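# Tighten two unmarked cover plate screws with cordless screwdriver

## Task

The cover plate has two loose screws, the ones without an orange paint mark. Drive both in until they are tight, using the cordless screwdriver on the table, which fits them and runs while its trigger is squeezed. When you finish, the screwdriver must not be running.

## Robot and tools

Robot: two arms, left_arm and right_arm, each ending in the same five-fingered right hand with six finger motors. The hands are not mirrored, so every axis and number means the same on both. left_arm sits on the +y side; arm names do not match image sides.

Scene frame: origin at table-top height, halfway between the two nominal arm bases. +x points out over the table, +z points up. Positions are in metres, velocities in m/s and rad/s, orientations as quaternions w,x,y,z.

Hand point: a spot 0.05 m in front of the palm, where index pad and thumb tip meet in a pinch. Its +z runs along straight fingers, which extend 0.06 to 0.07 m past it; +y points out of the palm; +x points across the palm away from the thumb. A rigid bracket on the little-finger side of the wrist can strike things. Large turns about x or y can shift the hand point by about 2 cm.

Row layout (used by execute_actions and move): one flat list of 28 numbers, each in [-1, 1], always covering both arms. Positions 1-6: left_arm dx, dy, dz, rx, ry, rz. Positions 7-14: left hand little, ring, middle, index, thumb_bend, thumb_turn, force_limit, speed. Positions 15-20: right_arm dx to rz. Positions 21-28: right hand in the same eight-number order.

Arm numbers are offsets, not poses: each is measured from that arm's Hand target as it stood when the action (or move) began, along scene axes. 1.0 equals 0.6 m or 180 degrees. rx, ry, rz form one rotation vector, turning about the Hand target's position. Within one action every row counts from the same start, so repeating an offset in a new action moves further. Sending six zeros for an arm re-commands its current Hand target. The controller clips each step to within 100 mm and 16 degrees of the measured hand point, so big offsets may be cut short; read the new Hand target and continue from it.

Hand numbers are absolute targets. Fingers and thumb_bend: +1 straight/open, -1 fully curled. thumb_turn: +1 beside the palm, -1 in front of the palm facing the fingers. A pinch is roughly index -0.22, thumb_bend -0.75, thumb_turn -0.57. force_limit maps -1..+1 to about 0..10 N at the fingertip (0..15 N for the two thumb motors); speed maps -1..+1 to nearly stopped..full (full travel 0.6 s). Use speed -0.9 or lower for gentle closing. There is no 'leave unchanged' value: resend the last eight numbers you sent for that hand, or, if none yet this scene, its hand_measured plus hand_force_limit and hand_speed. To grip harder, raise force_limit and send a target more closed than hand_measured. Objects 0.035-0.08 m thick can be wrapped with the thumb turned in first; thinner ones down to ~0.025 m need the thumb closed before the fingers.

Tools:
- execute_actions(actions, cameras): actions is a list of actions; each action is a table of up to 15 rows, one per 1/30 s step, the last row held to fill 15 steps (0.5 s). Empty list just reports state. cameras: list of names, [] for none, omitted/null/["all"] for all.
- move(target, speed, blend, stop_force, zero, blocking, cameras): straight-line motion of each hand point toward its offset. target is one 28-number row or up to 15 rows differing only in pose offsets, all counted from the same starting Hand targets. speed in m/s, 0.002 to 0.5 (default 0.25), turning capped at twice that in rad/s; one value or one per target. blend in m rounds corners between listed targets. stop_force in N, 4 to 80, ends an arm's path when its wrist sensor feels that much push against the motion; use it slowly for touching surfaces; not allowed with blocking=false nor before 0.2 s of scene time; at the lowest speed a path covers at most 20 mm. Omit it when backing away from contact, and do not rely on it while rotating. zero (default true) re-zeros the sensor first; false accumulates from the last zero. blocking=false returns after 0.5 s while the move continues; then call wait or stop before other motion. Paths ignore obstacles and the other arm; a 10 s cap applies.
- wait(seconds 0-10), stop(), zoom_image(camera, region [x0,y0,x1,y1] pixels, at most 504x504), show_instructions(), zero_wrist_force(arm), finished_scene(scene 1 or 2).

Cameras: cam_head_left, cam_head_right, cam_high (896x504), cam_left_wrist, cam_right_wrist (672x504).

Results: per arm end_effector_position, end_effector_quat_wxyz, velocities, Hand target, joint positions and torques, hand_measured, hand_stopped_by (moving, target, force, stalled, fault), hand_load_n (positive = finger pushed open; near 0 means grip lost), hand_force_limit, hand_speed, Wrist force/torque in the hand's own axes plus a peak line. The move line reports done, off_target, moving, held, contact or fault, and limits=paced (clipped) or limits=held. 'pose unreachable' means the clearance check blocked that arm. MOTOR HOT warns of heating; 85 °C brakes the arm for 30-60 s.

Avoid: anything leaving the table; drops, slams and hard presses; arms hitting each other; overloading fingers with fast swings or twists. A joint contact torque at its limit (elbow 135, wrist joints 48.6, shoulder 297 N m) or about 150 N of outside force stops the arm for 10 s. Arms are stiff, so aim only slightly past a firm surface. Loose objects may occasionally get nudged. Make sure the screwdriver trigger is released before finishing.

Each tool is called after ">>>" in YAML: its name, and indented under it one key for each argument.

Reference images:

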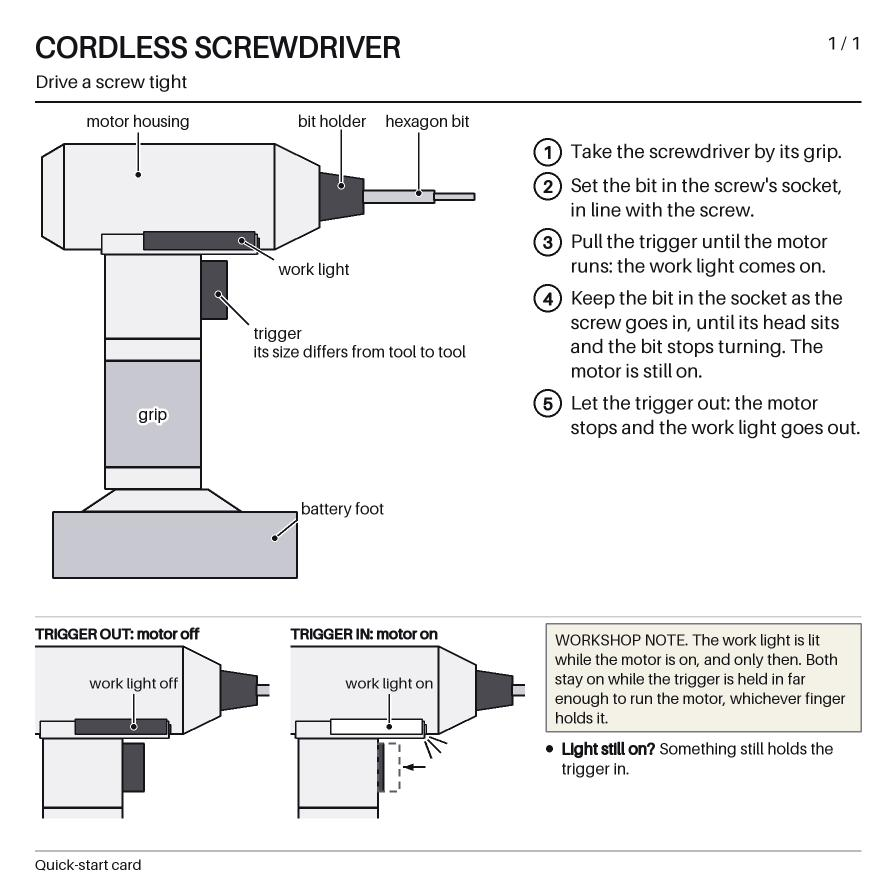

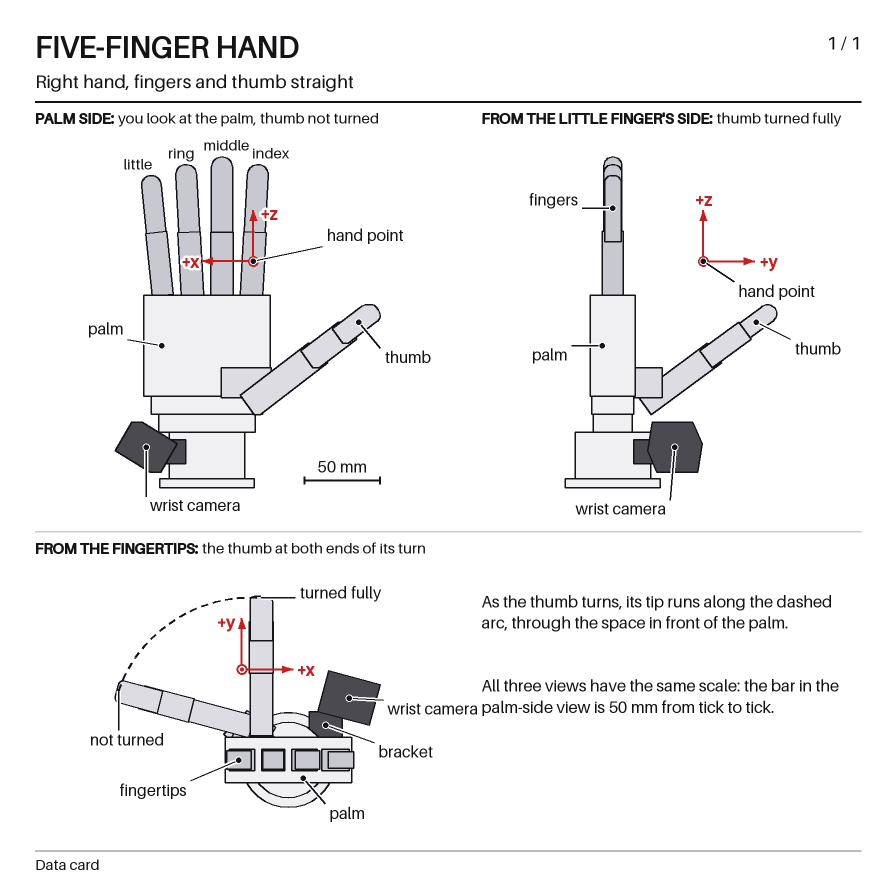

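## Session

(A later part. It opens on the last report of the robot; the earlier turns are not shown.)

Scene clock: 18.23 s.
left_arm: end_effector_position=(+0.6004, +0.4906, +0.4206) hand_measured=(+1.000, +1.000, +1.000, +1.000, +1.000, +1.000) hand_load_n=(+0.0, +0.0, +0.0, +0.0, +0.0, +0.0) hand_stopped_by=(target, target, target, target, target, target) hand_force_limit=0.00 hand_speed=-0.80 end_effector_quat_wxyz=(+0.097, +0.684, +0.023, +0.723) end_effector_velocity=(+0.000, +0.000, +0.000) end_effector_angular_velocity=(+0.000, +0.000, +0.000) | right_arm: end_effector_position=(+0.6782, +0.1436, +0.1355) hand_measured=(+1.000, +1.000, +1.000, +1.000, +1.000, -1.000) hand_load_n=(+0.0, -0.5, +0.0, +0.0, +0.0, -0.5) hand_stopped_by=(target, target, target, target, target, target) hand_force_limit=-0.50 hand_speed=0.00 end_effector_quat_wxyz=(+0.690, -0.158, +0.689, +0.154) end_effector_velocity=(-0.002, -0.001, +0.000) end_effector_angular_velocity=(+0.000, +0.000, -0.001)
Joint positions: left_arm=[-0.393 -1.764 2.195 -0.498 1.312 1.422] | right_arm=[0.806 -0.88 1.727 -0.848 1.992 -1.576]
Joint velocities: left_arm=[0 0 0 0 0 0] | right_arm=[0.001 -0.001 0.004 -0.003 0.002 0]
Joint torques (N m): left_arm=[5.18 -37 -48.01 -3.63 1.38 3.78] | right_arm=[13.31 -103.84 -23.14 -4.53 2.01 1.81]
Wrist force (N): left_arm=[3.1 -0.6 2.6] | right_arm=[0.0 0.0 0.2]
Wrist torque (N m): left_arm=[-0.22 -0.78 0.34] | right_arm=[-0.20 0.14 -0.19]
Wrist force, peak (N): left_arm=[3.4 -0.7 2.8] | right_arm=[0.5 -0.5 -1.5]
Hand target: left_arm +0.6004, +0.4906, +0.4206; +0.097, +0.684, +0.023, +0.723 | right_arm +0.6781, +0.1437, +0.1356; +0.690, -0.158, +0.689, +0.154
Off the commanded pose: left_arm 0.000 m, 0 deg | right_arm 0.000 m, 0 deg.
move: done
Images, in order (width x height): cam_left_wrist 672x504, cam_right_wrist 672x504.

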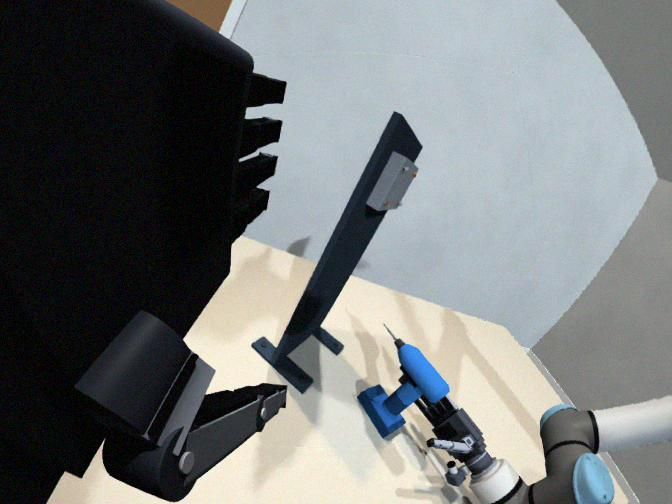

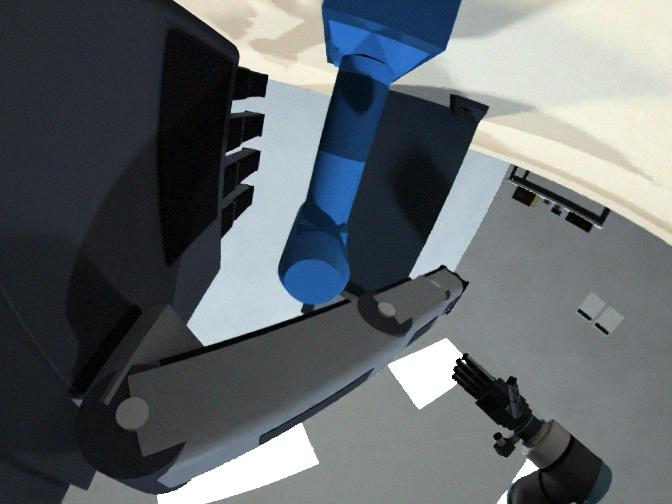

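>>> move:
  target: [0,0,0,0,0,0,1,1,1,1,1,1,0,-0.8,0.0677,0.0324,-0.007,0,0,0,1,1,1,1,1,-1,-0.5,0]
  speed: 0.05
  stop_force: 8
  cameras: ["cam_right_wrist","cam_left_wrist"]

>>> zoom_image:
  camera: "cam_left_wrist"
  region: [340, 310, 500, 470]

Scene clock: 20.87 s.
left_arm: end_effector_position=(+0.6004, +0.4906, +0.4206) hand_measured=(+1.000, +1.000, +1.000, +1.000, +1.000, +1.000) hand_load_n=(+0.0, +0.0, +0.0, -0.5, -0.5, +0.0) hand_stopped_by=(target, target, target, target, target, target) hand_force_limit=0.00 hand_speed=-0.80 end_effector_quat_wxyz=(+0.097, +0.684, +0.023, +0.723) end_effector_velocity=(+0.000, +0.000, +0.000) end_effector_angular_velocity=(+0.001, +0.000, +0.001) | right_arm: end_effector_position=(+0.7187, +0.1632, +0.1314) hand_measured=(+1.000, +1.000, +1.000, +1.000, +1.000, -1.000) hand_load_n=(+0.0, +0.0, +0.0, +0.0, +0.0, -0.5) hand_stopped_by=(target, target, target, target, target, target) hand_force_limit=-0.50 hand_speed=0.00 end_effector_quat_wxyz=(+0.690, -0.158, +0.689, +0.154) end_effector_velocity=(+0.000, +0.000, +0.001) end_effector_angular_velocity=(+0.000, +0.000, +0.000)
Joint positions: left_arm=[-0.393 -1.764 2.195 -0.498 1.312 1.422] | right_arm=[0.783 -0.834 1.643 -0.81 1.97 -1.576]
Joint velocities: left_arm=[0 0 0 0 0 0.001] | right_arm=[0 0 0 0 0 0]
Joint torques (N m): left_arm=[5.09 -36.52 -49.25 -3.8 1.3 3.63] | right_arm=[13.95 -105.43 -26.27 -3.99 2.37 1.55]
Wrist force (N): left_arm=[3.4 -0.9 2.1] | right_arm=[0.0 -0.3 -0.1]
Wrist torque (N m): left_arm=[-0.26 -0.82 0.35] | right_arm=[-0.22 0.13 -0.19]
Wrist force, peak (N): left_arm=[3.9 -0.5 2.8] | right_arm=[-0.1 -0.4 0.9]
Hand target: left_arm +0.6004, +0.4906, +0.4206; +0.097, +0.684, +0.023, +0.723 | right_arm +0.7187, +0.1632, +0.1314; +0.690, -0.158, +0.689, +0.154
Off the commanded pose: left_arm 0.000 m, 0 deg | right_arm 0.000 m, 0 deg.
move: done
Images, in order (width x height): cam_left_wrist 672x504, cam_right_wrist 672x504.

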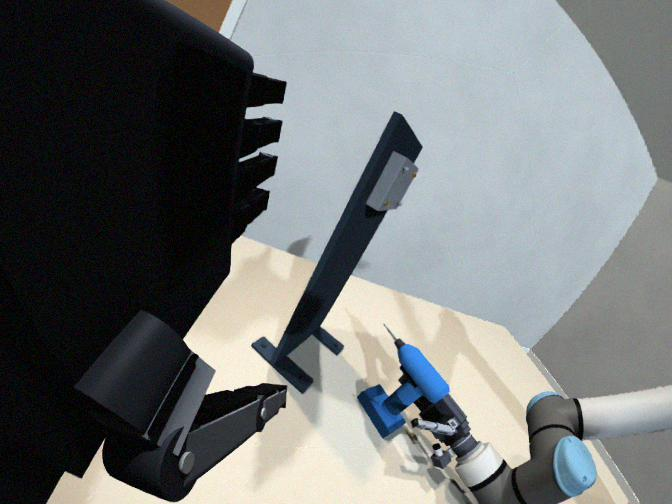

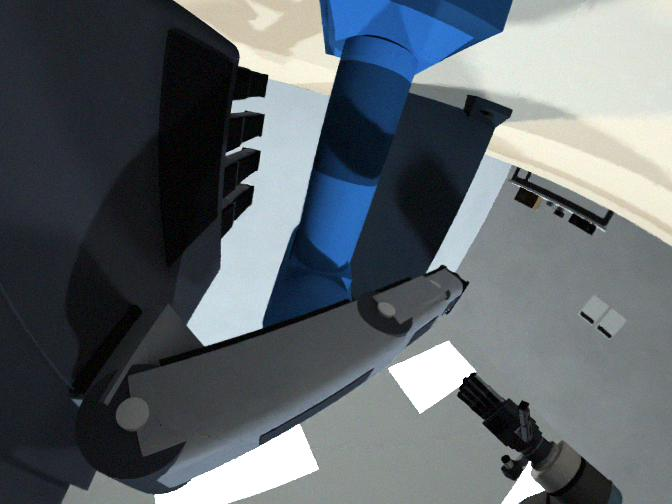

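Scaled by 3.150 from the camera's 672x504 image, which has a finer 960x720 frame.

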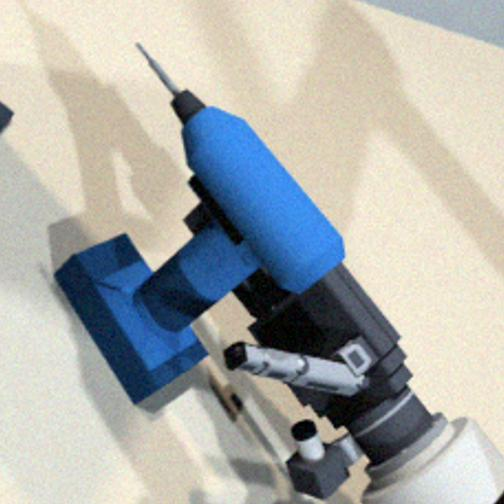

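>>> move:
  target: [0,0,0,0,0,0,1,1,1,1,1,1,0,-0.8,0.0722,0.0345,0,0,0,0,1,1,1,1,1,-1,-0.5,0]
  speed: 0.04
  stop_force: 6
  cameras: ["cam_right_wrist","cam_high"]

>>> zoom_image:
  camera: "cam_high"
  region: [400, 240, 500, 340]

Scene clock: 23.43 s.
left_arm: end_effector_position=(+0.6004, +0.4906, +0.4206) hand_measured=(+1.000, +1.000, +1.000, +1.000, +1.000, +1.000) hand_load_n=(+0.0, +0.0, +0.0, -0.5, +0.0, +0.0) hand_stopped_by=(target, target, target, target, target, target) hand_force_limit=0.00 hand_speed=-0.80 end_effector_quat_wxyz=(+0.097, +0.684, +0.023, +0.723) end_effector_velocity=(+0.000, +0.000, +0.000) end_effector_angular_velocity=(+0.001, +0.001, +0.000) | right_arm: end_effector_position=(+0.7620, +0.1840, +0.1314) hand_measured=(+1.000, +1.000, +1.000, +1.000, +1.000, -1.000) hand_load_n=(+0.0, +0.0, +0.0, +0.0, +0.0, +0.0) hand_stopped_by=(target, target, target, target, target, target) hand_force_limit=-0.50 hand_speed=0.00 end_effector_quat_wxyz=(+0.690, -0.158, +0.689, +0.154) end_effector_velocity=(+0.000, +0.000, -0.001) end_effector_angular_velocity=(-0.001, +0.001, +0.000)
Joint positions: left_arm=[-0.393 -1.764 2.195 -0.498 1.312 1.422] | right_arm=[0.761 -0.787 1.547 -0.761 1.948 -1.576]
Joint velocities: left_arm=[0 0 0 0.001 0 0.001] | right_arm=[0 0.001 0 0.001 0 0]
Joint torques (N m): left_arm=[4.79 -37.72 -46.02 -2.83 0.65 3.78] | right_arm=[14.25 -111.21 -27.29 -4.03 2.27 1.62]
Wrist force (N): left_arm=[3.2 -1.1 2.3] | right_arm=[0.0 -0.4 0.3]
Wrist torque (N m): left_arm=[-0.30 -0.80 0.33] | right_arm=[-0.26 0.13 -0.20]
Wrist force, peak (N): left_arm=[3.8 -0.8 2.5] | right_arm=[-0.2 -0.1 -0.7]
Hand target: left_arm +0.6004, +0.4906, +0.4206; +0.097, +0.684, +0.023, +0.723 | right_arm +0.7620, +0.1840, +0.1315; +0.690, -0.158, +0.689, +0.154
Off the commanded pose: left_arm 0.000 m, 0 deg | right_arm 0.000 m, 0 deg.
move: done
Images, in order (width x height): cam_high 896x504, cam_right_wrist 672x504.

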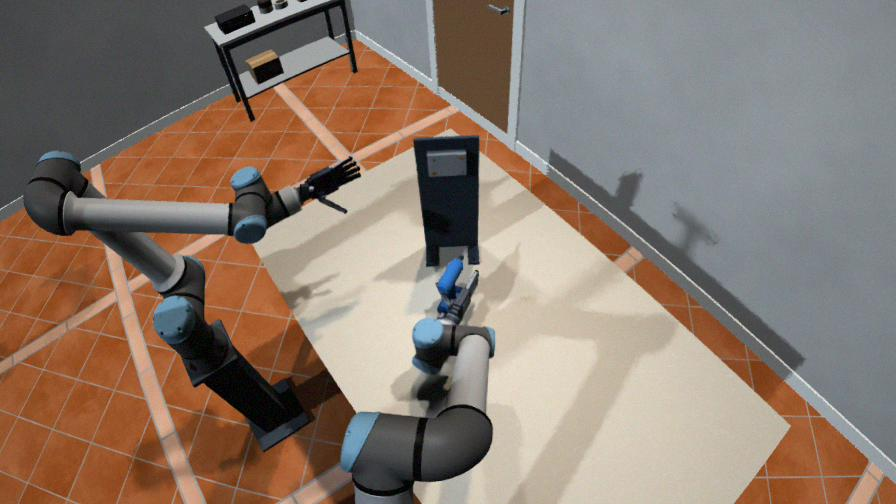

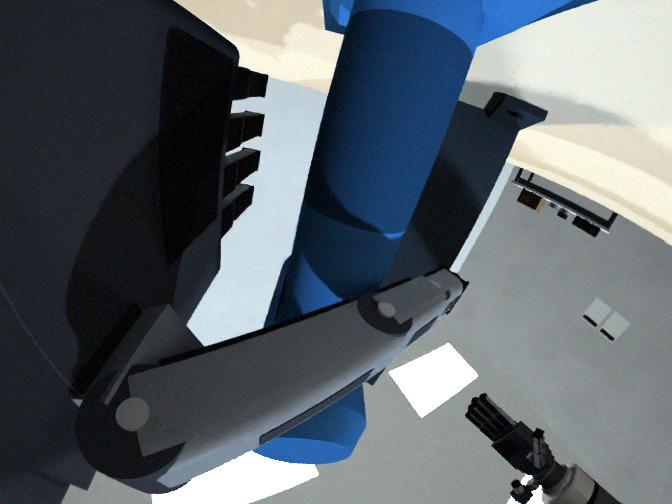

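Scaled by 5.040.

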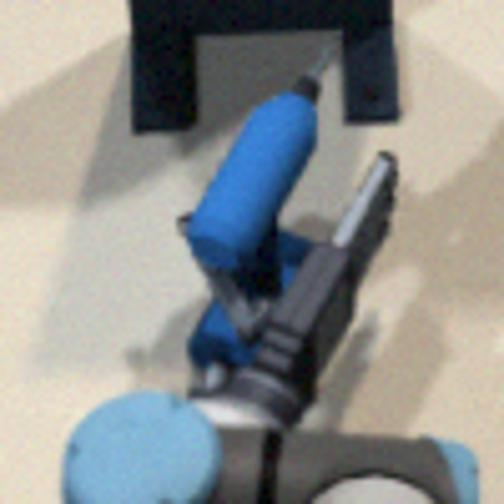

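>>> move:
  target: [0,0,0,0,0,0,1,1,1,1,1,1,0,-0.8,0.0055,0.033,0,0,0,0,1,1,1,1,1,-1,-0.5,0]
  speed: 0.02
  stop_force: 4
  cameras: ["cam_right_wrist"]

Scene clock: 26.03 s.
left_arm: end_effector_position=(+0.6004, +0.4906, +0.4206) hand_measured=(+1.000, +1.000, +1.000, +1.000, +1.000, +1.000) hand_load_n=(+0.0, +0.0, +0.0, +0.0, +0.0, +0.0) hand_stopped_by=(target, target, target, target, target, target) hand_force_limit=0.00 hand_speed=-0.80 end_effector_quat_wxyz=(+0.097, +0.684, +0.023, +0.723) end_effector_velocity=(+0.000, +0.000, +0.000) end_effector_angular_velocity=(+0.000, +0.001, +0.001) | right_arm: end_effector_position=(+0.7653, +0.2038, +0.1315) hand_measured=(+1.000, +1.000, +1.000, +1.000, +1.000, -1.000) hand_load_n=(+0.0, +0.0, +0.0, +0.0, +0.0, -0.5) hand_stopped_by=(target, target, target, target, target, target) hand_force_limit=-0.50 hand_speed=0.00 end_effector_quat_wxyz=(+0.690, -0.158, +0.689, +0.154) end_effector_velocity=(+0.000, +0.000, -0.002) end_effector_angular_velocity=(-0.002, +0.002, +0.000)
Joint positions: left_arm=[-0.393 -1.764 2.195 -0.498 1.312 1.422] | right_arm=[0.774 -0.764 1.5 -0.737 1.961 -1.576]
Joint velocities: left_arm=[0.001 0 0 0 0 0] | right_arm=[0 0.002 0 0.001 0 0]
Joint torques (N m): left_arm=[7.19 -35.59 -47.34 -1.71 1 3.33] | right_arm=[-14.54 -112.81 -28.2 -3.79 -0.83 -0.73]
Wrist force (N): left_arm=[3.2 -0.4 2.2] | right_arm=[-0.1 -0.2 0.4]
Wrist torque (N m): left_arm=[-0.17 -0.79 0.36] | right_arm=[-0.24 0.14 -0.20]
Wrist force, peak (N): left_arm=[3.5 -0.8 2.8] | right_arm=[0.4 -0.4 -0.5]
Hand target: left_arm +0.6004, +0.4906, +0.4206; +0.097, +0.684, +0.023, +0.723 | right_arm +0.7653, +0.2038, +0.1315; +0.690, -0.158, +0.689, +0.154
Off the commanded pose: left_arm 0.000 m, 0 deg | right_arm 0.000 m, 0 deg.
move: done
Images, in order (width x height): cam_right_wrist 672x504.

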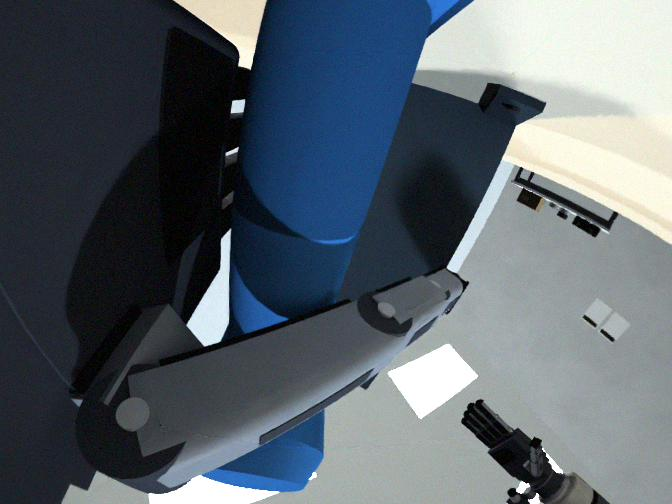

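>>> move:
  target: [0,0,0,0,0,0,1,1,1,1,1,1,0,-0.8,0.0045,0.0112,0,0,0,0,1,1,1,1,1,-1,-0.5,0]
  speed: 0.01
  stop_force: 4
  cameras: ["cam_right_wrist"]

>>> zoom_image:
  camera: "cam_right_wrist"
  region: [150, 0, 450, 340]

Scene clock: 28.03 s.
left_arm: end_effector_position=(+0.6004, +0.4906, +0.4206) hand_measured=(+1.000, +1.000, +1.000, +1.000, +1.000, +1.000) hand_load_n=(+0.0, -0.5, +0.0, +0.0, +0.0, +0.0) hand_stopped_by=(target, target, target, target, target, target) hand_force_limit=0.00 hand_speed=-0.80 end_effector_quat_wxyz=(+0.097, +0.684, +0.023, +0.723) end_effector_velocity=(+0.000, +0.000, +0.000) end_effector_angular_velocity=(+0.001, +0.000, -0.001) | right_arm: end_effector_position=(+0.7680, +0.2106, +0.1315) hand_measured=(+1.000, +1.000, +1.000, +1.000, +1.000, -1.000) hand_load_n=(+0.0, +0.0, +0.0, +0.0, +0.0, +0.0) hand_stopped_by=(target, target, target, target, target, target) hand_force_limit=-0.50 hand_speed=0.00 end_effector_quat_wxyz=(+0.690, -0.158, +0.689, +0.154) end_effector_velocity=(+0.000, +0.000, -0.001) end_effector_angular_velocity=(-0.001, +0.001, +0.000)
Joint positions: left_arm=[-0.393 -1.764 2.195 -0.498 1.312 1.422] | right_arm=[0.777 -0.755 1.482 -0.728 1.963 -1.576]
Joint velocities: left_arm=[0 0 0 0 0.001 0.001] | right_arm=[0 0 0 0.001 0 0]
Joint torques (N m): left_arm=[5.07 -36.32 -46.25 -1.46 0.9 4.21] | right_arm=[-4.23 -113.26 -28.96 -4.26 -0.22 -0.78]
Wrist force (N): left_arm=[2.9 -0.8 2.5] | right_arm=[0.3 -0.5 0.2]
Wrist torque (N m): left_arm=[-0.26 -0.76 0.32] | right_arm=[-0.27 0.08 -0.18]
Wrist force, peak (N): left_arm=[3.6 -0.6 2.6] | right_arm=[0.5 -0.5 0.6]
Hand target: left_arm +0.6004, +0.4906, +0.4206; +0.097, +0.684, +0.023, +0.723 | right_arm +0.7680, +0.2105, +0.1315; +0.690, -0.158, +0.689, +0.154
Off the commanded pose: left_arm 0.000 m, 0 deg | right_arm 0.000 m, 0 deg.
move: done
Images, in order (width x height): cam_right_wrist 672x504.

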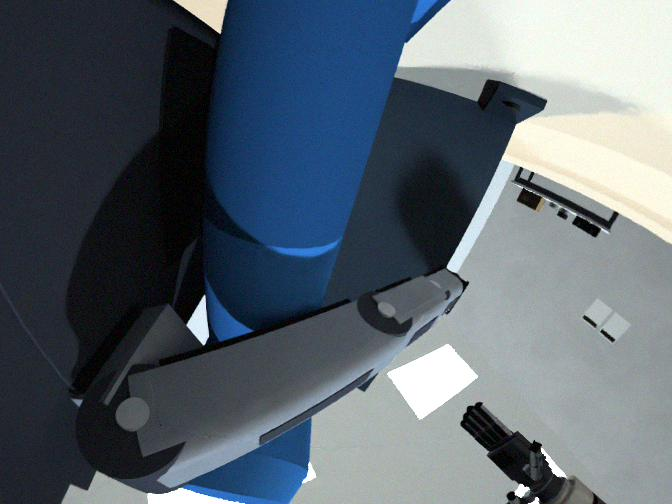

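Scaled by 1.482 from the camera's 672x504 image, which has a finer 960x720 frame.

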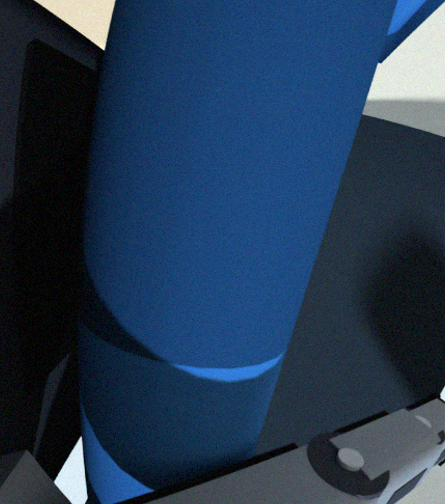

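>>> move:
  target: [0,0,0,0,0,0,1,1,1,1,1,1,0,-0.8,0,0.003,0,0,0,0,-0.98,-0.98,-0.98,0.2,-0.98,-1,-0.5,-0.6]
  speed: 0.02
  cameras: ["cam_right_wrist","cam_left_wrist"]

>>> zoom_image:
  camera: "cam_left_wrist"
  region: [340, 310, 500, 470]

Scene clock: 31.27 s.
left_arm: end_effector_position=(+0.6004, +0.4906, +0.4206) hand_measured=(+1.000, +1.000, +1.000, +1.000, +1.000, +1.000) hand_load_n=(+0.0, +0.0, +0.0, +0.0, +0.0, +0.0) hand_stopped_by=(target, target, target, target, target, target) hand_force_limit=0.00 hand_speed=-0.80 end_effector_quat_wxyz=(+0.097, +0.684, +0.023, +0.723) end_effector_velocity=(+0.000, +0.000, +0.000) end_effector_angular_velocity=(+0.001, +0.000, +0.000) | right_arm: end_effector_position=(+0.7680, +0.2123, +0.1315) hand_measured=(-0.862, -0.842, -0.530, +0.200, +0.026, -1.000) hand_load_n=(+9.5, +2.0, +3.0, +0.0, +4.0, +0.5) hand_stopped_by=(force, force, force, target, force, target) hand_force_limit=-0.50 hand_speed=-0.60 end_effector_quat_wxyz=(+0.690, -0.158, +0.689, +0.154) end_effector_velocity=(+0.000, +0.000, +0.000) end_effector_angular_velocity=(+0.001, +0.000, +0.000)
Joint positions: left_arm=[-0.393 -1.764 2.195 -0.498 1.312 1.422] | right_arm=[0.778 -0.753 1.478 -0.726 1.965 -1.576]
Joint velocities: left_arm=[0 0 0 0 0 0.001] | right_arm=[0 0 0 -0.001 0 0]
Joint torques (N m): left_arm=[7.2 -35.97 -44.39 -0.28 0.32 3.29] | right_arm=[0.6 -109.5 -31.46 -3.51 -0.67 -1.01]
Wrist force (N): left_arm=[3.1 -0.7 2.5] | right_arm=[0.1 0.4 -0.1]
Wrist torque (N m): left_arm=[-0.25 -0.78 0.33] | right_arm=[-0.24 -0.29 0.20]
Wrist force, peak (N): left_arm=[3.9 -0.6 2.6] | right_arm=[1.1 1.4 2.2]
Hand target: left_arm +0.6004, +0.4906, +0.4206; +0.097, +0.684, +0.023, +0.723 | right_arm +0.7680, +0.2123, +0.1315; +0.690, -0.158, +0.689, +0.154
Off the commanded pose: left_arm 0.000 m, 0 deg | right_arm 0.000 m, 0 deg.
move: done
Images, in order (width x height): cam_left_wrist 672x504, cam_right_wrist 672x504.

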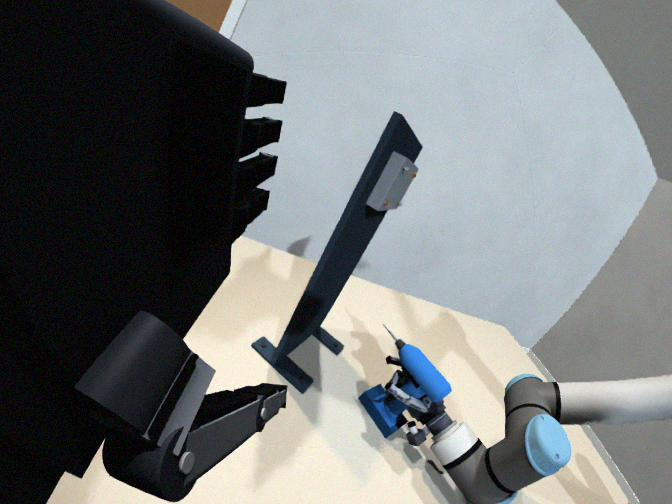

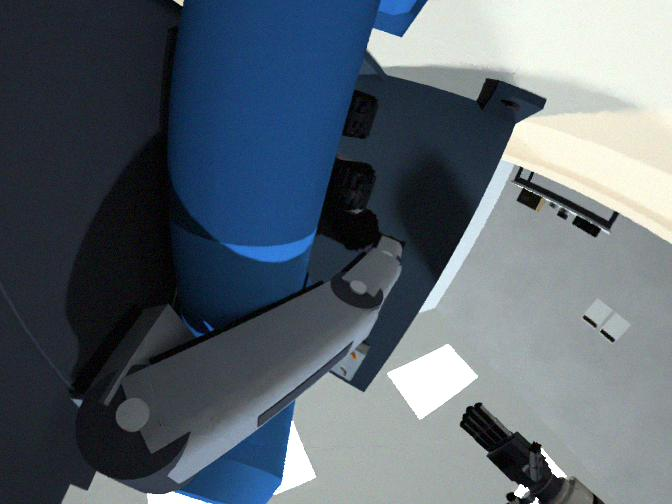

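Scaled by 3.150 from the camera's 672x504 image, which has a finer 960x720 frame.

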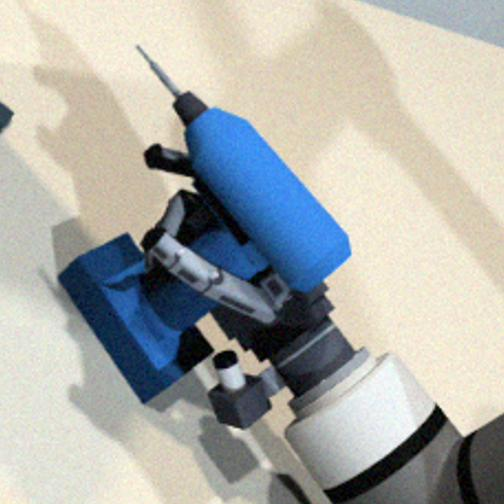

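>>> move:
  target: [0,0,0,0,0,0,1,1,1,1,1,1,0,-0.8,0,0,0,0,0,0,-1,-1,-1,-0.4,-1,-1,0.3,-0.5]
  speed: 0.02
  cameras: ["cam_left_wrist"]

>>> zoom_image:
  camera: "cam_left_wrist"
  region: [340, 310, 500, 470]

Scene clock: 34.40 s.
left_arm: end_effector_position=(+0.6004, +0.4906, +0.4206) hand_measured=(+1.000, +1.000, +1.000, +1.000, +1.000, +1.000) hand_load_n=(+0.0, +0.0, +0.0, +0.0, +0.0, +0.0) hand_stopped_by=(target, target, target, target, target, target) hand_force_limit=0.00 hand_speed=-0.80 end_effector_quat_wxyz=(+0.097, +0.684, +0.023, +0.723) end_effector_velocity=(+0.000, +0.000, -0.001) end_effector_angular_velocity=(+0.000, +0.001, +0.000) | right_arm: end_effector_position=(+0.7680, +0.2123, +0.1315) hand_measured=(-0.862, -0.862, -0.554, -0.400, -0.010, -1.000) hand_load_n=(+7.0, +10.5, +6.0, +0.0, +11.0, +1.5) hand_stopped_by=(force, force, force, target, force, target) hand_force_limit=0.30 hand_speed=-0.50 end_effector_quat_wxyz=(+0.690, -0.158, +0.689, +0.154) end_effector_velocity=(+0.000, +0.000, +0.000) end_effector_angular_velocity=(+0.001, -0.001, +0.000)
Joint positions: left_arm=[-0.393 -1.764 2.195 -0.498 1.312 1.422] | right_arm=[0.778 -0.753 1.478 -0.726 1.965 -1.576]
Joint velocities: left_arm=[0.001 0.001 0 0.001 0.001 0] | right_arm=[0 0 0 -0.001 0 0]
Joint torques (N m): left_arm=[4.7 -35.35 -43.72 0.33 0.29 3.15] | right_arm=[-13.12 -110.15 -36.62 0.18 -0.79 -1.14]
Wrist force (N): left_arm=[3.2 -0.8 2.6] | right_arm=[0.5 1.0 0.8]
Wrist torque (N m): left_arm=[-0.26 -0.81 0.34] | right_arm=[-0.18 -0.45 0.26]
Wrist force, peak (N): left_arm=[3.8 -1.0 2.4] | right_arm=[0.4 1.0 1.2]
Hand target: left_arm +0.6004, +0.4906, +0.4206; +0.097, +0.684, +0.023, +0.723 | right_arm +0.7680, +0.2123, +0.1315; +0.690, -0.158, +0.689, +0.154
Off the commanded pose: left_arm 0.000 m, 0 deg | right_arm 0.000 m, 0 deg.
move: done
Images, in order (width x height): cam_left_wrist 672x504.

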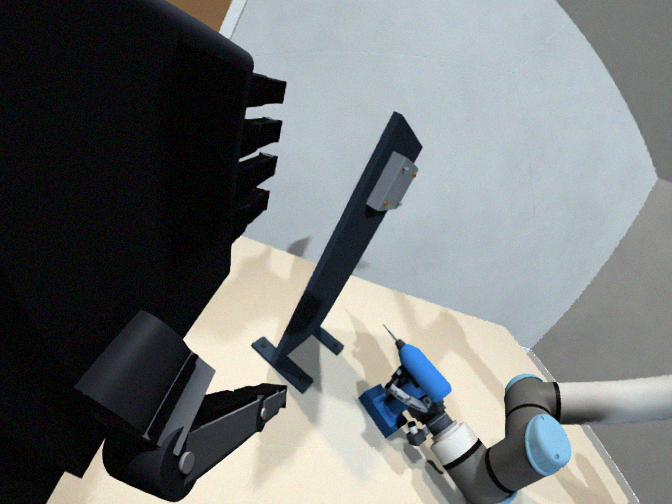

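Scaled by 3.150 from the camera's 672x504 image, which has a finer 960x720 frame.

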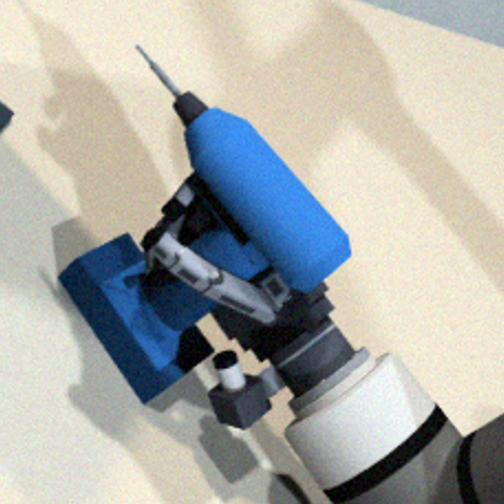

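>>> move:
  target:
    - [0,0,0,0,0,0,1,1,1,1,1,1,0,-0.8,-0.01,-0.005,0.06,0,0,0,-1,-1,-1,-0.4,-1,-1,0.3,-0.5]
    - [0,0,0,0,0,0,1,1,1,1,1,1,0,-0.8,-0.05,-0.03,0.3,0,0,0,-1,-1,-1,-0.4,-1,-1,0.3,-0.5]
  speed: [0.04,0.12]
  cameras: ["cam_left_wrist"]

>>> zero_wrist_force:
  arm: "right_arm"

Scene clock: 37.57 s.
left_arm: end_effector_position=(+0.6004, +0.4906, +0.4206) hand_measured=(+1.000, +1.000, +1.000, +1.000, +1.000, +1.000) hand_load_n=(-0.5, +0.0, +0.5, +0.0, +0.0, +0.0) hand_stopped_by=(target, target, target, target, target, target) hand_force_limit=0.00 hand_speed=-0.80 end_effector_quat_wxyz=(+0.097, +0.684, +0.023, +0.723) end_effector_velocity=(+0.000, +0.000, +0.001) end_effector_angular_velocity=(-0.001, -0.001, +0.001) | right_arm: end_effector_position=(+0.7380, +0.1942, +0.3113) hand_measured=(-0.862, -0.862, -0.554, -0.400, -0.010, -1.000) hand_load_n=(+3.5, +8.5, +6.5, +0.0, +11.0, +2.0) hand_stopped_by=(force, force, force, target, force, target) hand_force_limit=0.30 hand_speed=-0.50 end_effector_quat_wxyz=(+0.690, -0.158, +0.689, +0.154) end_effector_velocity=(+0.000, +0.000, -0.002) end_effector_angular_velocity=(+0.000, +0.000, +0.000)
Joint positions: left_arm=[-0.393 -1.764 2.195 -0.498 1.312 1.422] | right_arm=[0.791 -0.967 1.489 -0.522 1.977 -1.576]
Joint velocities: left_arm=[0.001 -0.001 0 0 0 -0.001] | right_arm=[0 0.002 0.001 -0.004 0 0]
Joint torques (N m): left_arm=[7.07 -35.72 -43.39 0.63 0.1 3.38] | right_arm=[1.44 -97.61 -38.91 -7.15 0.49 -0.17]
Wrist force (N): left_arm=[3.5 -0.8 1.9] | right_arm=[9.9 -0.4 0.3]
Wrist torque (N m): left_arm=[-0.22 -0.83 0.36] | right_arm=[-0.27 -0.33 0.06]
Wrist force, peak (N): left_arm=[4.0 -0.9 2.5] | right_arm=[12.2 -0.2 0.4]
Hand target: left_arm +0.6004, +0.4906, +0.4206; +0.097, +0.684, +0.023, +0.723 | right_arm +0.7380, +0.1941, +0.3113; +0.690, -0.158, +0.689, +0.154
Off the commanded pose: left_arm 0.000 m, 0 deg | right_arm 0.000 m, 0 deg.
move: done
Images, in order (width x height): cam_left_wrist 672x504.

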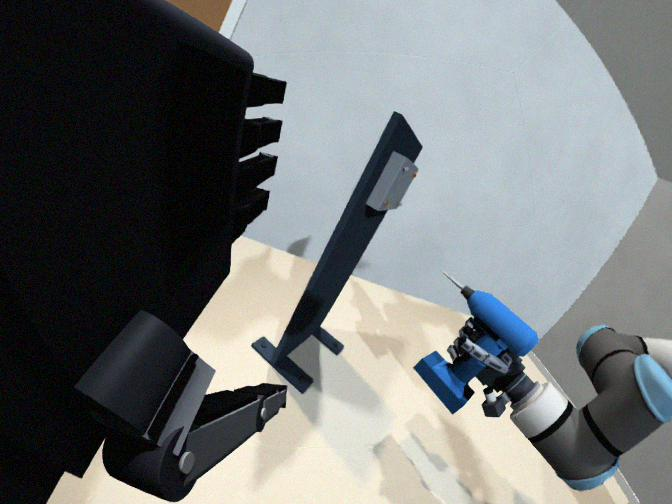

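Wrist force sensor zeroed.

>>> move:
  target: [0,0,0,0,0,0,1,1,1,1,1,1,0,-0.8,0.07,0.06,0.147,0,0,0.122,-1,-1,-1,-0.4,-1,-1,0.3,-0.5]
  speed: 0.1
  cameras: ["cam_left_wrist","cam_high","cam_head_left"]

>>> zoom_image:
  camera: "cam_left_wrist"
  region: [340, 100, 500, 260]

>>> zoom_image:
  camera: "cam_high"
  region: [400, 120, 500, 220]

Scene clock: 40.07 s.
left_arm: end_effector_position=(+0.6004, +0.4906, +0.4206) hand_measured=(+1.000, +1.000, +1.000, +1.000, +1.000, +1.000) hand_load_n=(+0.0, +0.0, +0.0, +0.0, +0.0, +0.0) hand_stopped_by=(target, target, target, target, target, target) hand_force_limit=0.00 hand_speed=-0.80 end_effector_quat_wxyz=(+0.097, +0.684, +0.023, +0.723) end_effector_velocity=(+0.000, +0.000, +0.000) end_effector_angular_velocity=(-0.002, -0.001, +0.000) | right_arm: end_effector_position=(+0.7802, +0.2301, +0.3994) hand_measured=(-0.862, -0.862, -0.554, -0.400, -0.010, -1.000) hand_load_n=(+3.5, +8.5, +6.5, +0.0, +11.0, +2.0) hand_stopped_by=(force, force, force, target, force, target) hand_force_limit=0.30 hand_speed=-0.50 end_effector_quat_wxyz=(+0.648, -0.286, +0.646, +0.283) end_effector_velocity=(+0.000, +0.000, +0.000) end_effector_angular_velocity=(+0.000, +0.000, +0.001)
Joint positions: left_arm=[-0.393 -1.764 2.195 -0.498 1.312 1.422] | right_arm=[0.665 -0.968 1.319 -0.352 1.468 -1.575]
Joint velocities: left_arm=[0 0 0 -0.001 0 -0.002] | right_arm=[0 0 0 -0.001 -0.001 0]
Joint torques (N m): left_arm=[5.91 -37.98 -41.69 0.91 -0.29 3.39] | right_arm=[14.1 -119.44 -47.07 -6.62 -0.23 0.79]
Wrist force (N, zeroed by zero_wrist_force on right_arm): left_arm=[3.5 -0.5 2.6] | right_arm=[0.2 0.5 -0.3]
Wrist torque (N m, zeroed by zero_wrist_force on right_arm): left_arm=[-0.22 -0.84 0.37] | right_arm=[0.10 -0.04 0.02]
Wrist force, peak (N, zeroed by zero_wrist_force on right_arm): left_arm=[3.8 -0.9 2.6] | right_arm=[1.9 0.4 -1.2]
Hand target: left_arm +0.6004, +0.4906, +0.4206; +0.097, +0.684, +0.023, +0.723 | right_arm +0.7800, +0.2301, +0.3996; +0.648, -0.286, +0.646, +0.283
Off the commanded pose: left_arm 0.000 m, 0 deg | right_arm 0.000 m, 0 deg.
move: done
Images, in order (width x height): cam_head_left 896x504, cam_high 896x504, cam_left_wrist 672x504.

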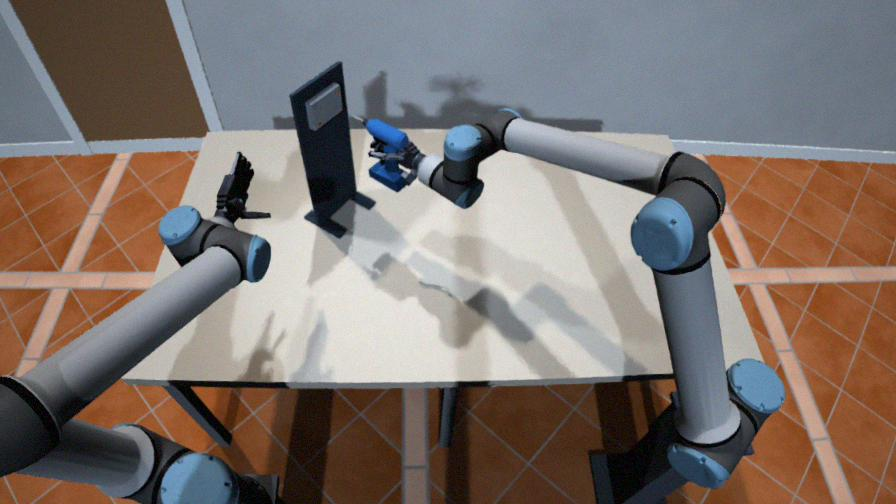

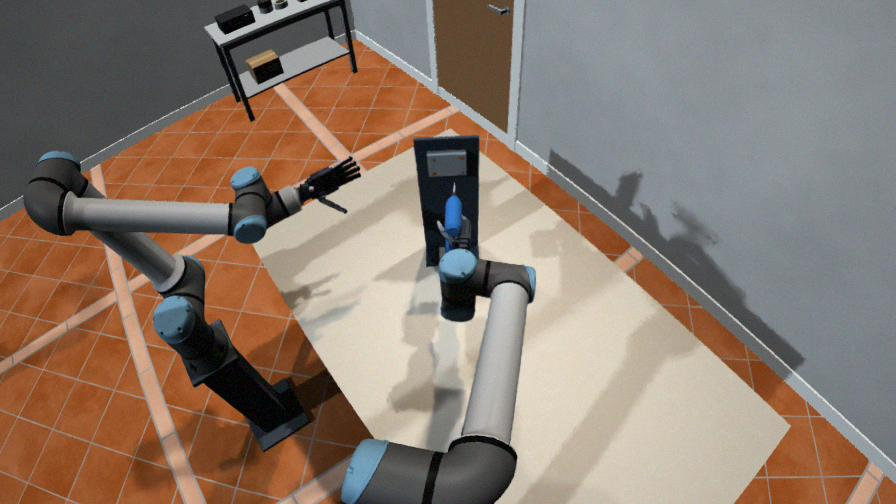

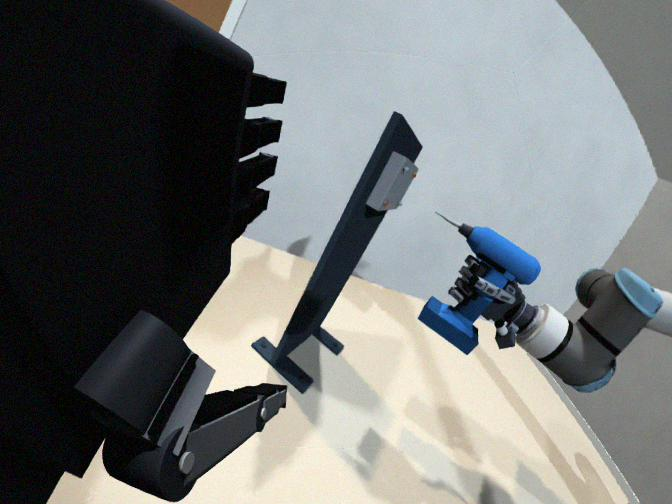

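Scaled by 3.150 from the camera's 672x504 image, which has a finer 960x720 frame.

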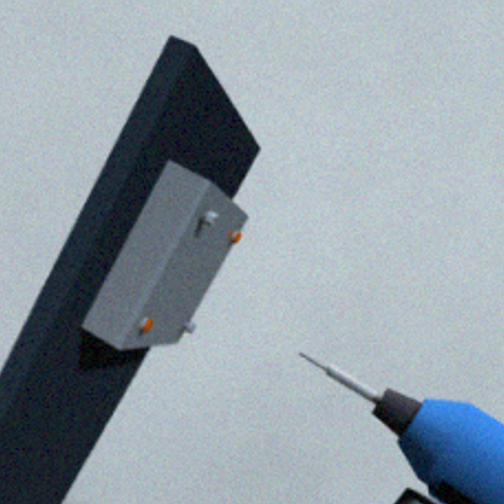

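Scaled by 5.040.

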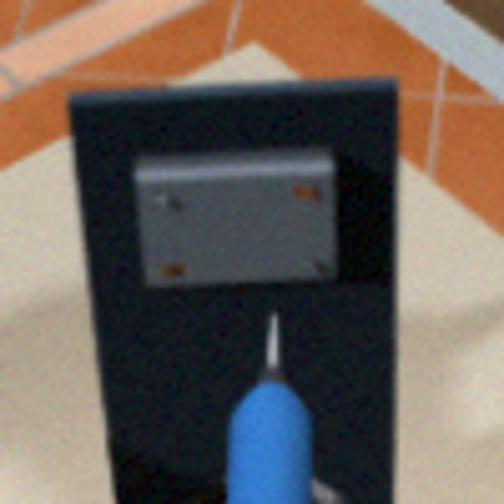

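>>> move:
  target: [0,0,0,0,0,0,1,1,1,1,1,1,0,-0.8,0.042,0.052,0,0,0,0.0195,-1,-1,-1,-0.4,-1,-1,0.3,-0.5]
  speed: 0.04
  cameras: ["cam_left_wrist","cam_high"]

>>> zoom_image:
  camera: "cam_left_wrist"
  region: [360, 140, 460, 240]

>>> zoom_image:
  camera: "cam_high"
  region: [420, 140, 480, 200]

Scene clock: 41.90 s.
left_arm: end_effector_position=(+0.6004, +0.4906, +0.4206) hand_measured=(+1.000, +1.000, +1.000, +1.000, +1.000, +1.000) hand_load_n=(+0.0, +0.0, +0.0, +0.0, +0.0, +0.0) hand_stopped_by=(target, target, target, target, target, target) hand_force_limit=0.00 hand_speed=-0.80 end_effector_quat_wxyz=(+0.097, +0.684, +0.023, +0.723) end_effector_velocity=(+0.000, -0.001, +0.000) end_effector_angular_velocity=(+0.000, +0.001, -0.002) | right_arm: end_effector_position=(+0.8053, +0.2614, +0.3996) hand_measured=(-0.862, -0.862, -0.554, -0.400, -0.010, -1.000) hand_load_n=(+3.5, +8.5, +6.5, +0.0, +11.0, +2.0) hand_stopped_by=(force, force, force, target, force, target) hand_force_limit=0.30 hand_speed=-0.50 end_effector_quat_wxyz=(+0.639, -0.305, +0.637, +0.303) end_effector_velocity=(-0.001, -0.001, -0.001) end_effector_angular_velocity=(-0.001, +0.000, -0.003)
Joint positions: left_arm=[-0.393 -1.764 2.195 -0.498 1.312 1.422] | right_arm=[0.655 -0.897 1.2 -0.304 1.397 -1.575]
Joint velocities: left_arm=[0 0 0 0 0.001 0] | right_arm=[0 -0.002 0.005 -0.002 0.003 0]
Joint torques (N m): left_arm=[6.08 -35.66 -41.32 0.05 -0.04 3.39] | right_arm=[0.84 -127.23 -43.41 -7.08 2.57 1.6]
Wrist force (N, zeroed by zero_wrist_force on right_arm): left_arm=[3.6 -0.5 2.4] | right_arm=[-0.2 -0.2 -0.2]
Wrist torque (N m, zeroed by zero_wrist_force on right_arm): left_arm=[-0.21 -0.85 0.38] | right_arm=[-0.01 0.01 -0.01]
Wrist force, peak (N, zeroed by zero_wrist_force on right_arm): left_arm=[3.6 -0.6 2.5] | right_arm=[0.7 -0.4 -1.2]
Hand target: left_arm +0.6004, +0.4906, +0.4206; +0.097, +0.684, +0.023, +0.723 | right_arm +0.8052, +0.2614, +0.3996; +0.639, -0.305, +0.637, +0.303
Off the commanded pose: left_arm 0.000 m, 0 deg | right_arm 0.000 m, 0 deg.
move: done
Images, in order (width x height): cam_high 896x504, cam_left_wrist 672x504.

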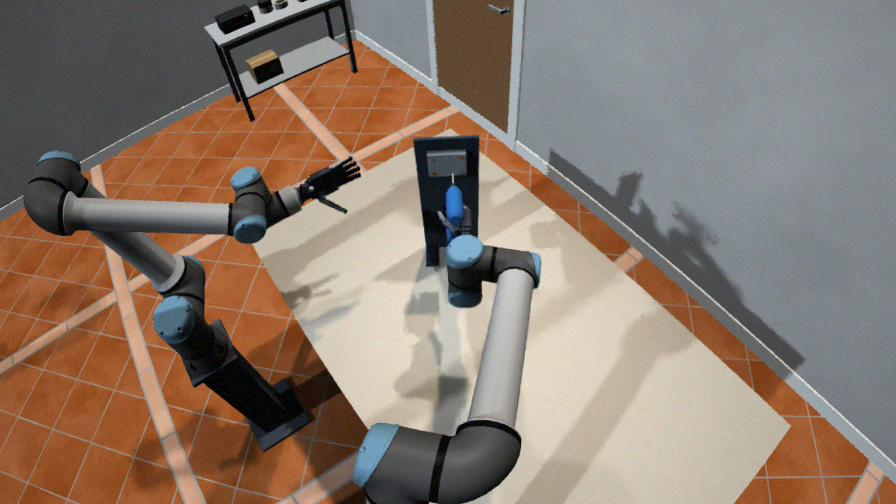

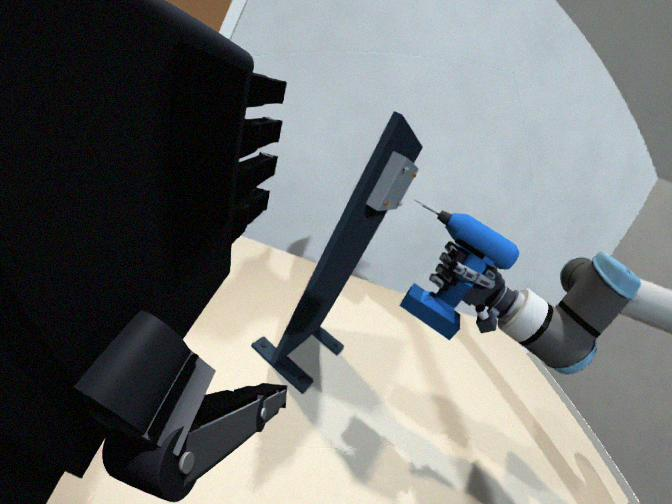

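Scaled by 5.040 from the camera's 672x504 image, which has a finer 960x720 frame.

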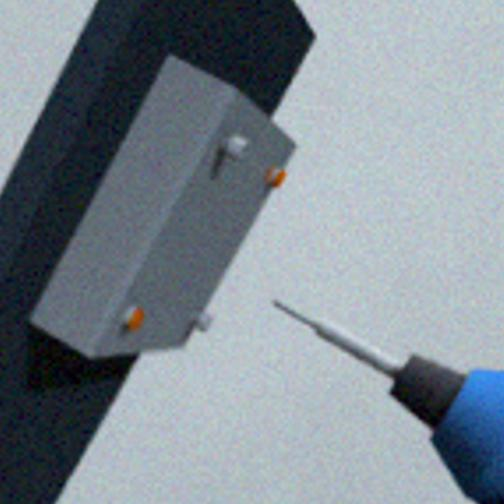

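Scaled by 8.400.

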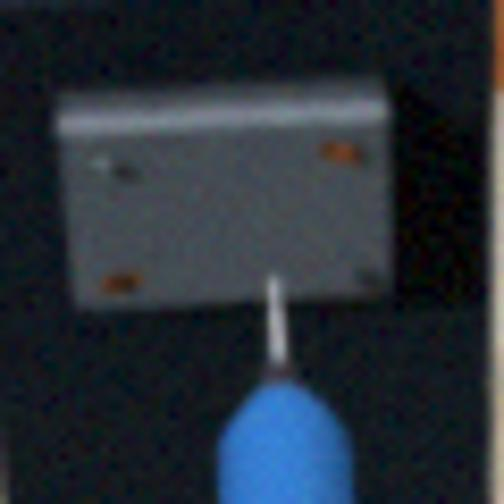

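>>> move:
  target: [0,0,0,0,0,0,1,1,1,1,1,1,0,-0.8,0.0525,0.0648,0,0,0,0,-1,-1,-1,-0.4,-1,-1,0.3,-0.5]
  speed: 0.01
  stop_force: 5
  cameras: ["cam_left_wrist"]

>>> zoom_image:
  camera: "cam_left_wrist"
  region: [360, 140, 460, 240]

Scene clock: 48.93 s.
left_arm: end_effector_position=(+0.6004, +0.4906, +0.4206) hand_measured=(+1.000, +1.000, +1.000, +1.000, +1.000, +1.000) hand_load_n=(+0.0, +0.0, +0.0, +0.0, +0.0, +0.0) hand_stopped_by=(target, target, target, target, target, target) hand_force_limit=0.00 hand_speed=-0.80 end_effector_quat_wxyz=(+0.097, +0.684, +0.023, +0.723) end_effector_velocity=(+0.000, -0.001, +0.001) end_effector_angular_velocity=(-0.001, -0.001, -0.001) | right_arm: end_effector_position=(+0.8230, +0.2835, +0.3997) hand_measured=(-0.862, -0.862, -0.554, -0.400, -0.010, -1.000) hand_load_n=(+3.5, +8.0, +6.0, +0.0, +11.5, +2.0) hand_stopped_by=(force, force, force, target, force, target) hand_force_limit=0.30 hand_speed=-0.50 end_effector_quat_wxyz=(+0.639, -0.305, +0.637, +0.303) end_effector_velocity=(+0.000, +0.000, -0.001) end_effector_angular_velocity=(+0.000, +0.000, +0.000)
Joint positions: left_arm=[-0.393 -1.764 2.195 -0.498 1.312 1.422] | right_arm=[0.66 -0.847 1.115 -0.269 1.402 -1.575]
Joint velocities: left_arm=[-0.001 -0.001 0 0 0 -0.001] | right_arm=[0 0 0 0 0 0]
Joint torques (N m): left_arm=[6.3 -35.5 -39.48 -0.12 -0.31 3.18] | right_arm=[-8.18 -129.92 -44.52 -6.53 -0.44 -0.25]
Wrist force (N, zeroed by zero_wrist_force on right_arm): left_arm=[3.3 -1.2 2.5] | right_arm=[0.0 0.4 -0.3]
Wrist torque (N m, zeroed by zero_wrist_force on right_arm): left_arm=[-0.31 -0.82 0.34] | right_arm=[0.08 0.00 0.01]
Wrist force, peak (N, zeroed by zero_wrist_force on right_arm): left_arm=[3.7 -0.7 2.7] | right_arm=[3.3 0.0 -14.2]
Hand target: left_arm +0.6004, +0.4906, +0.4206; +0.097, +0.684, +0.023, +0.723 | right_arm +0.8231, +0.2835, +0.3997; +0.639, -0.305, +0.637, +0.303
Off the commanded pose: left_arm 0.000 m, 0 deg | right_arm 0.022 m, 0 deg.
move: contact (right_arm)
Images, in order (width x height): cam_left_wrist 672x504.

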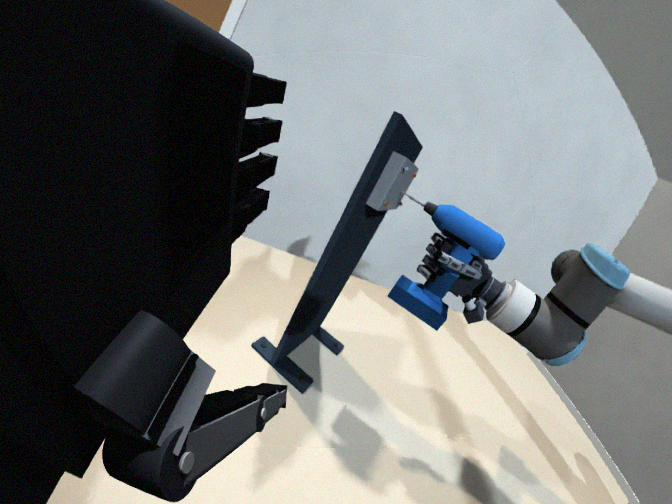

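Scaled by 5.040 from the camera's 672x504 image, which has a finer 960x720 frame.

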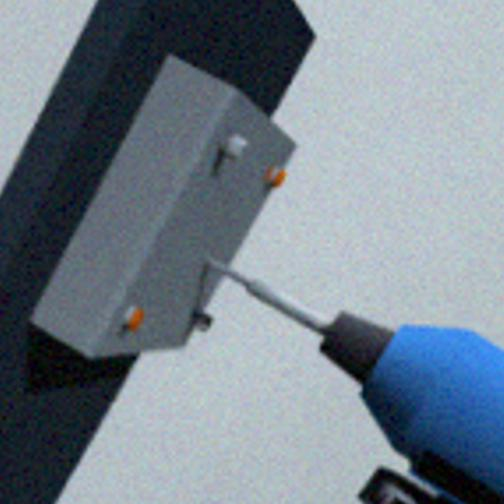

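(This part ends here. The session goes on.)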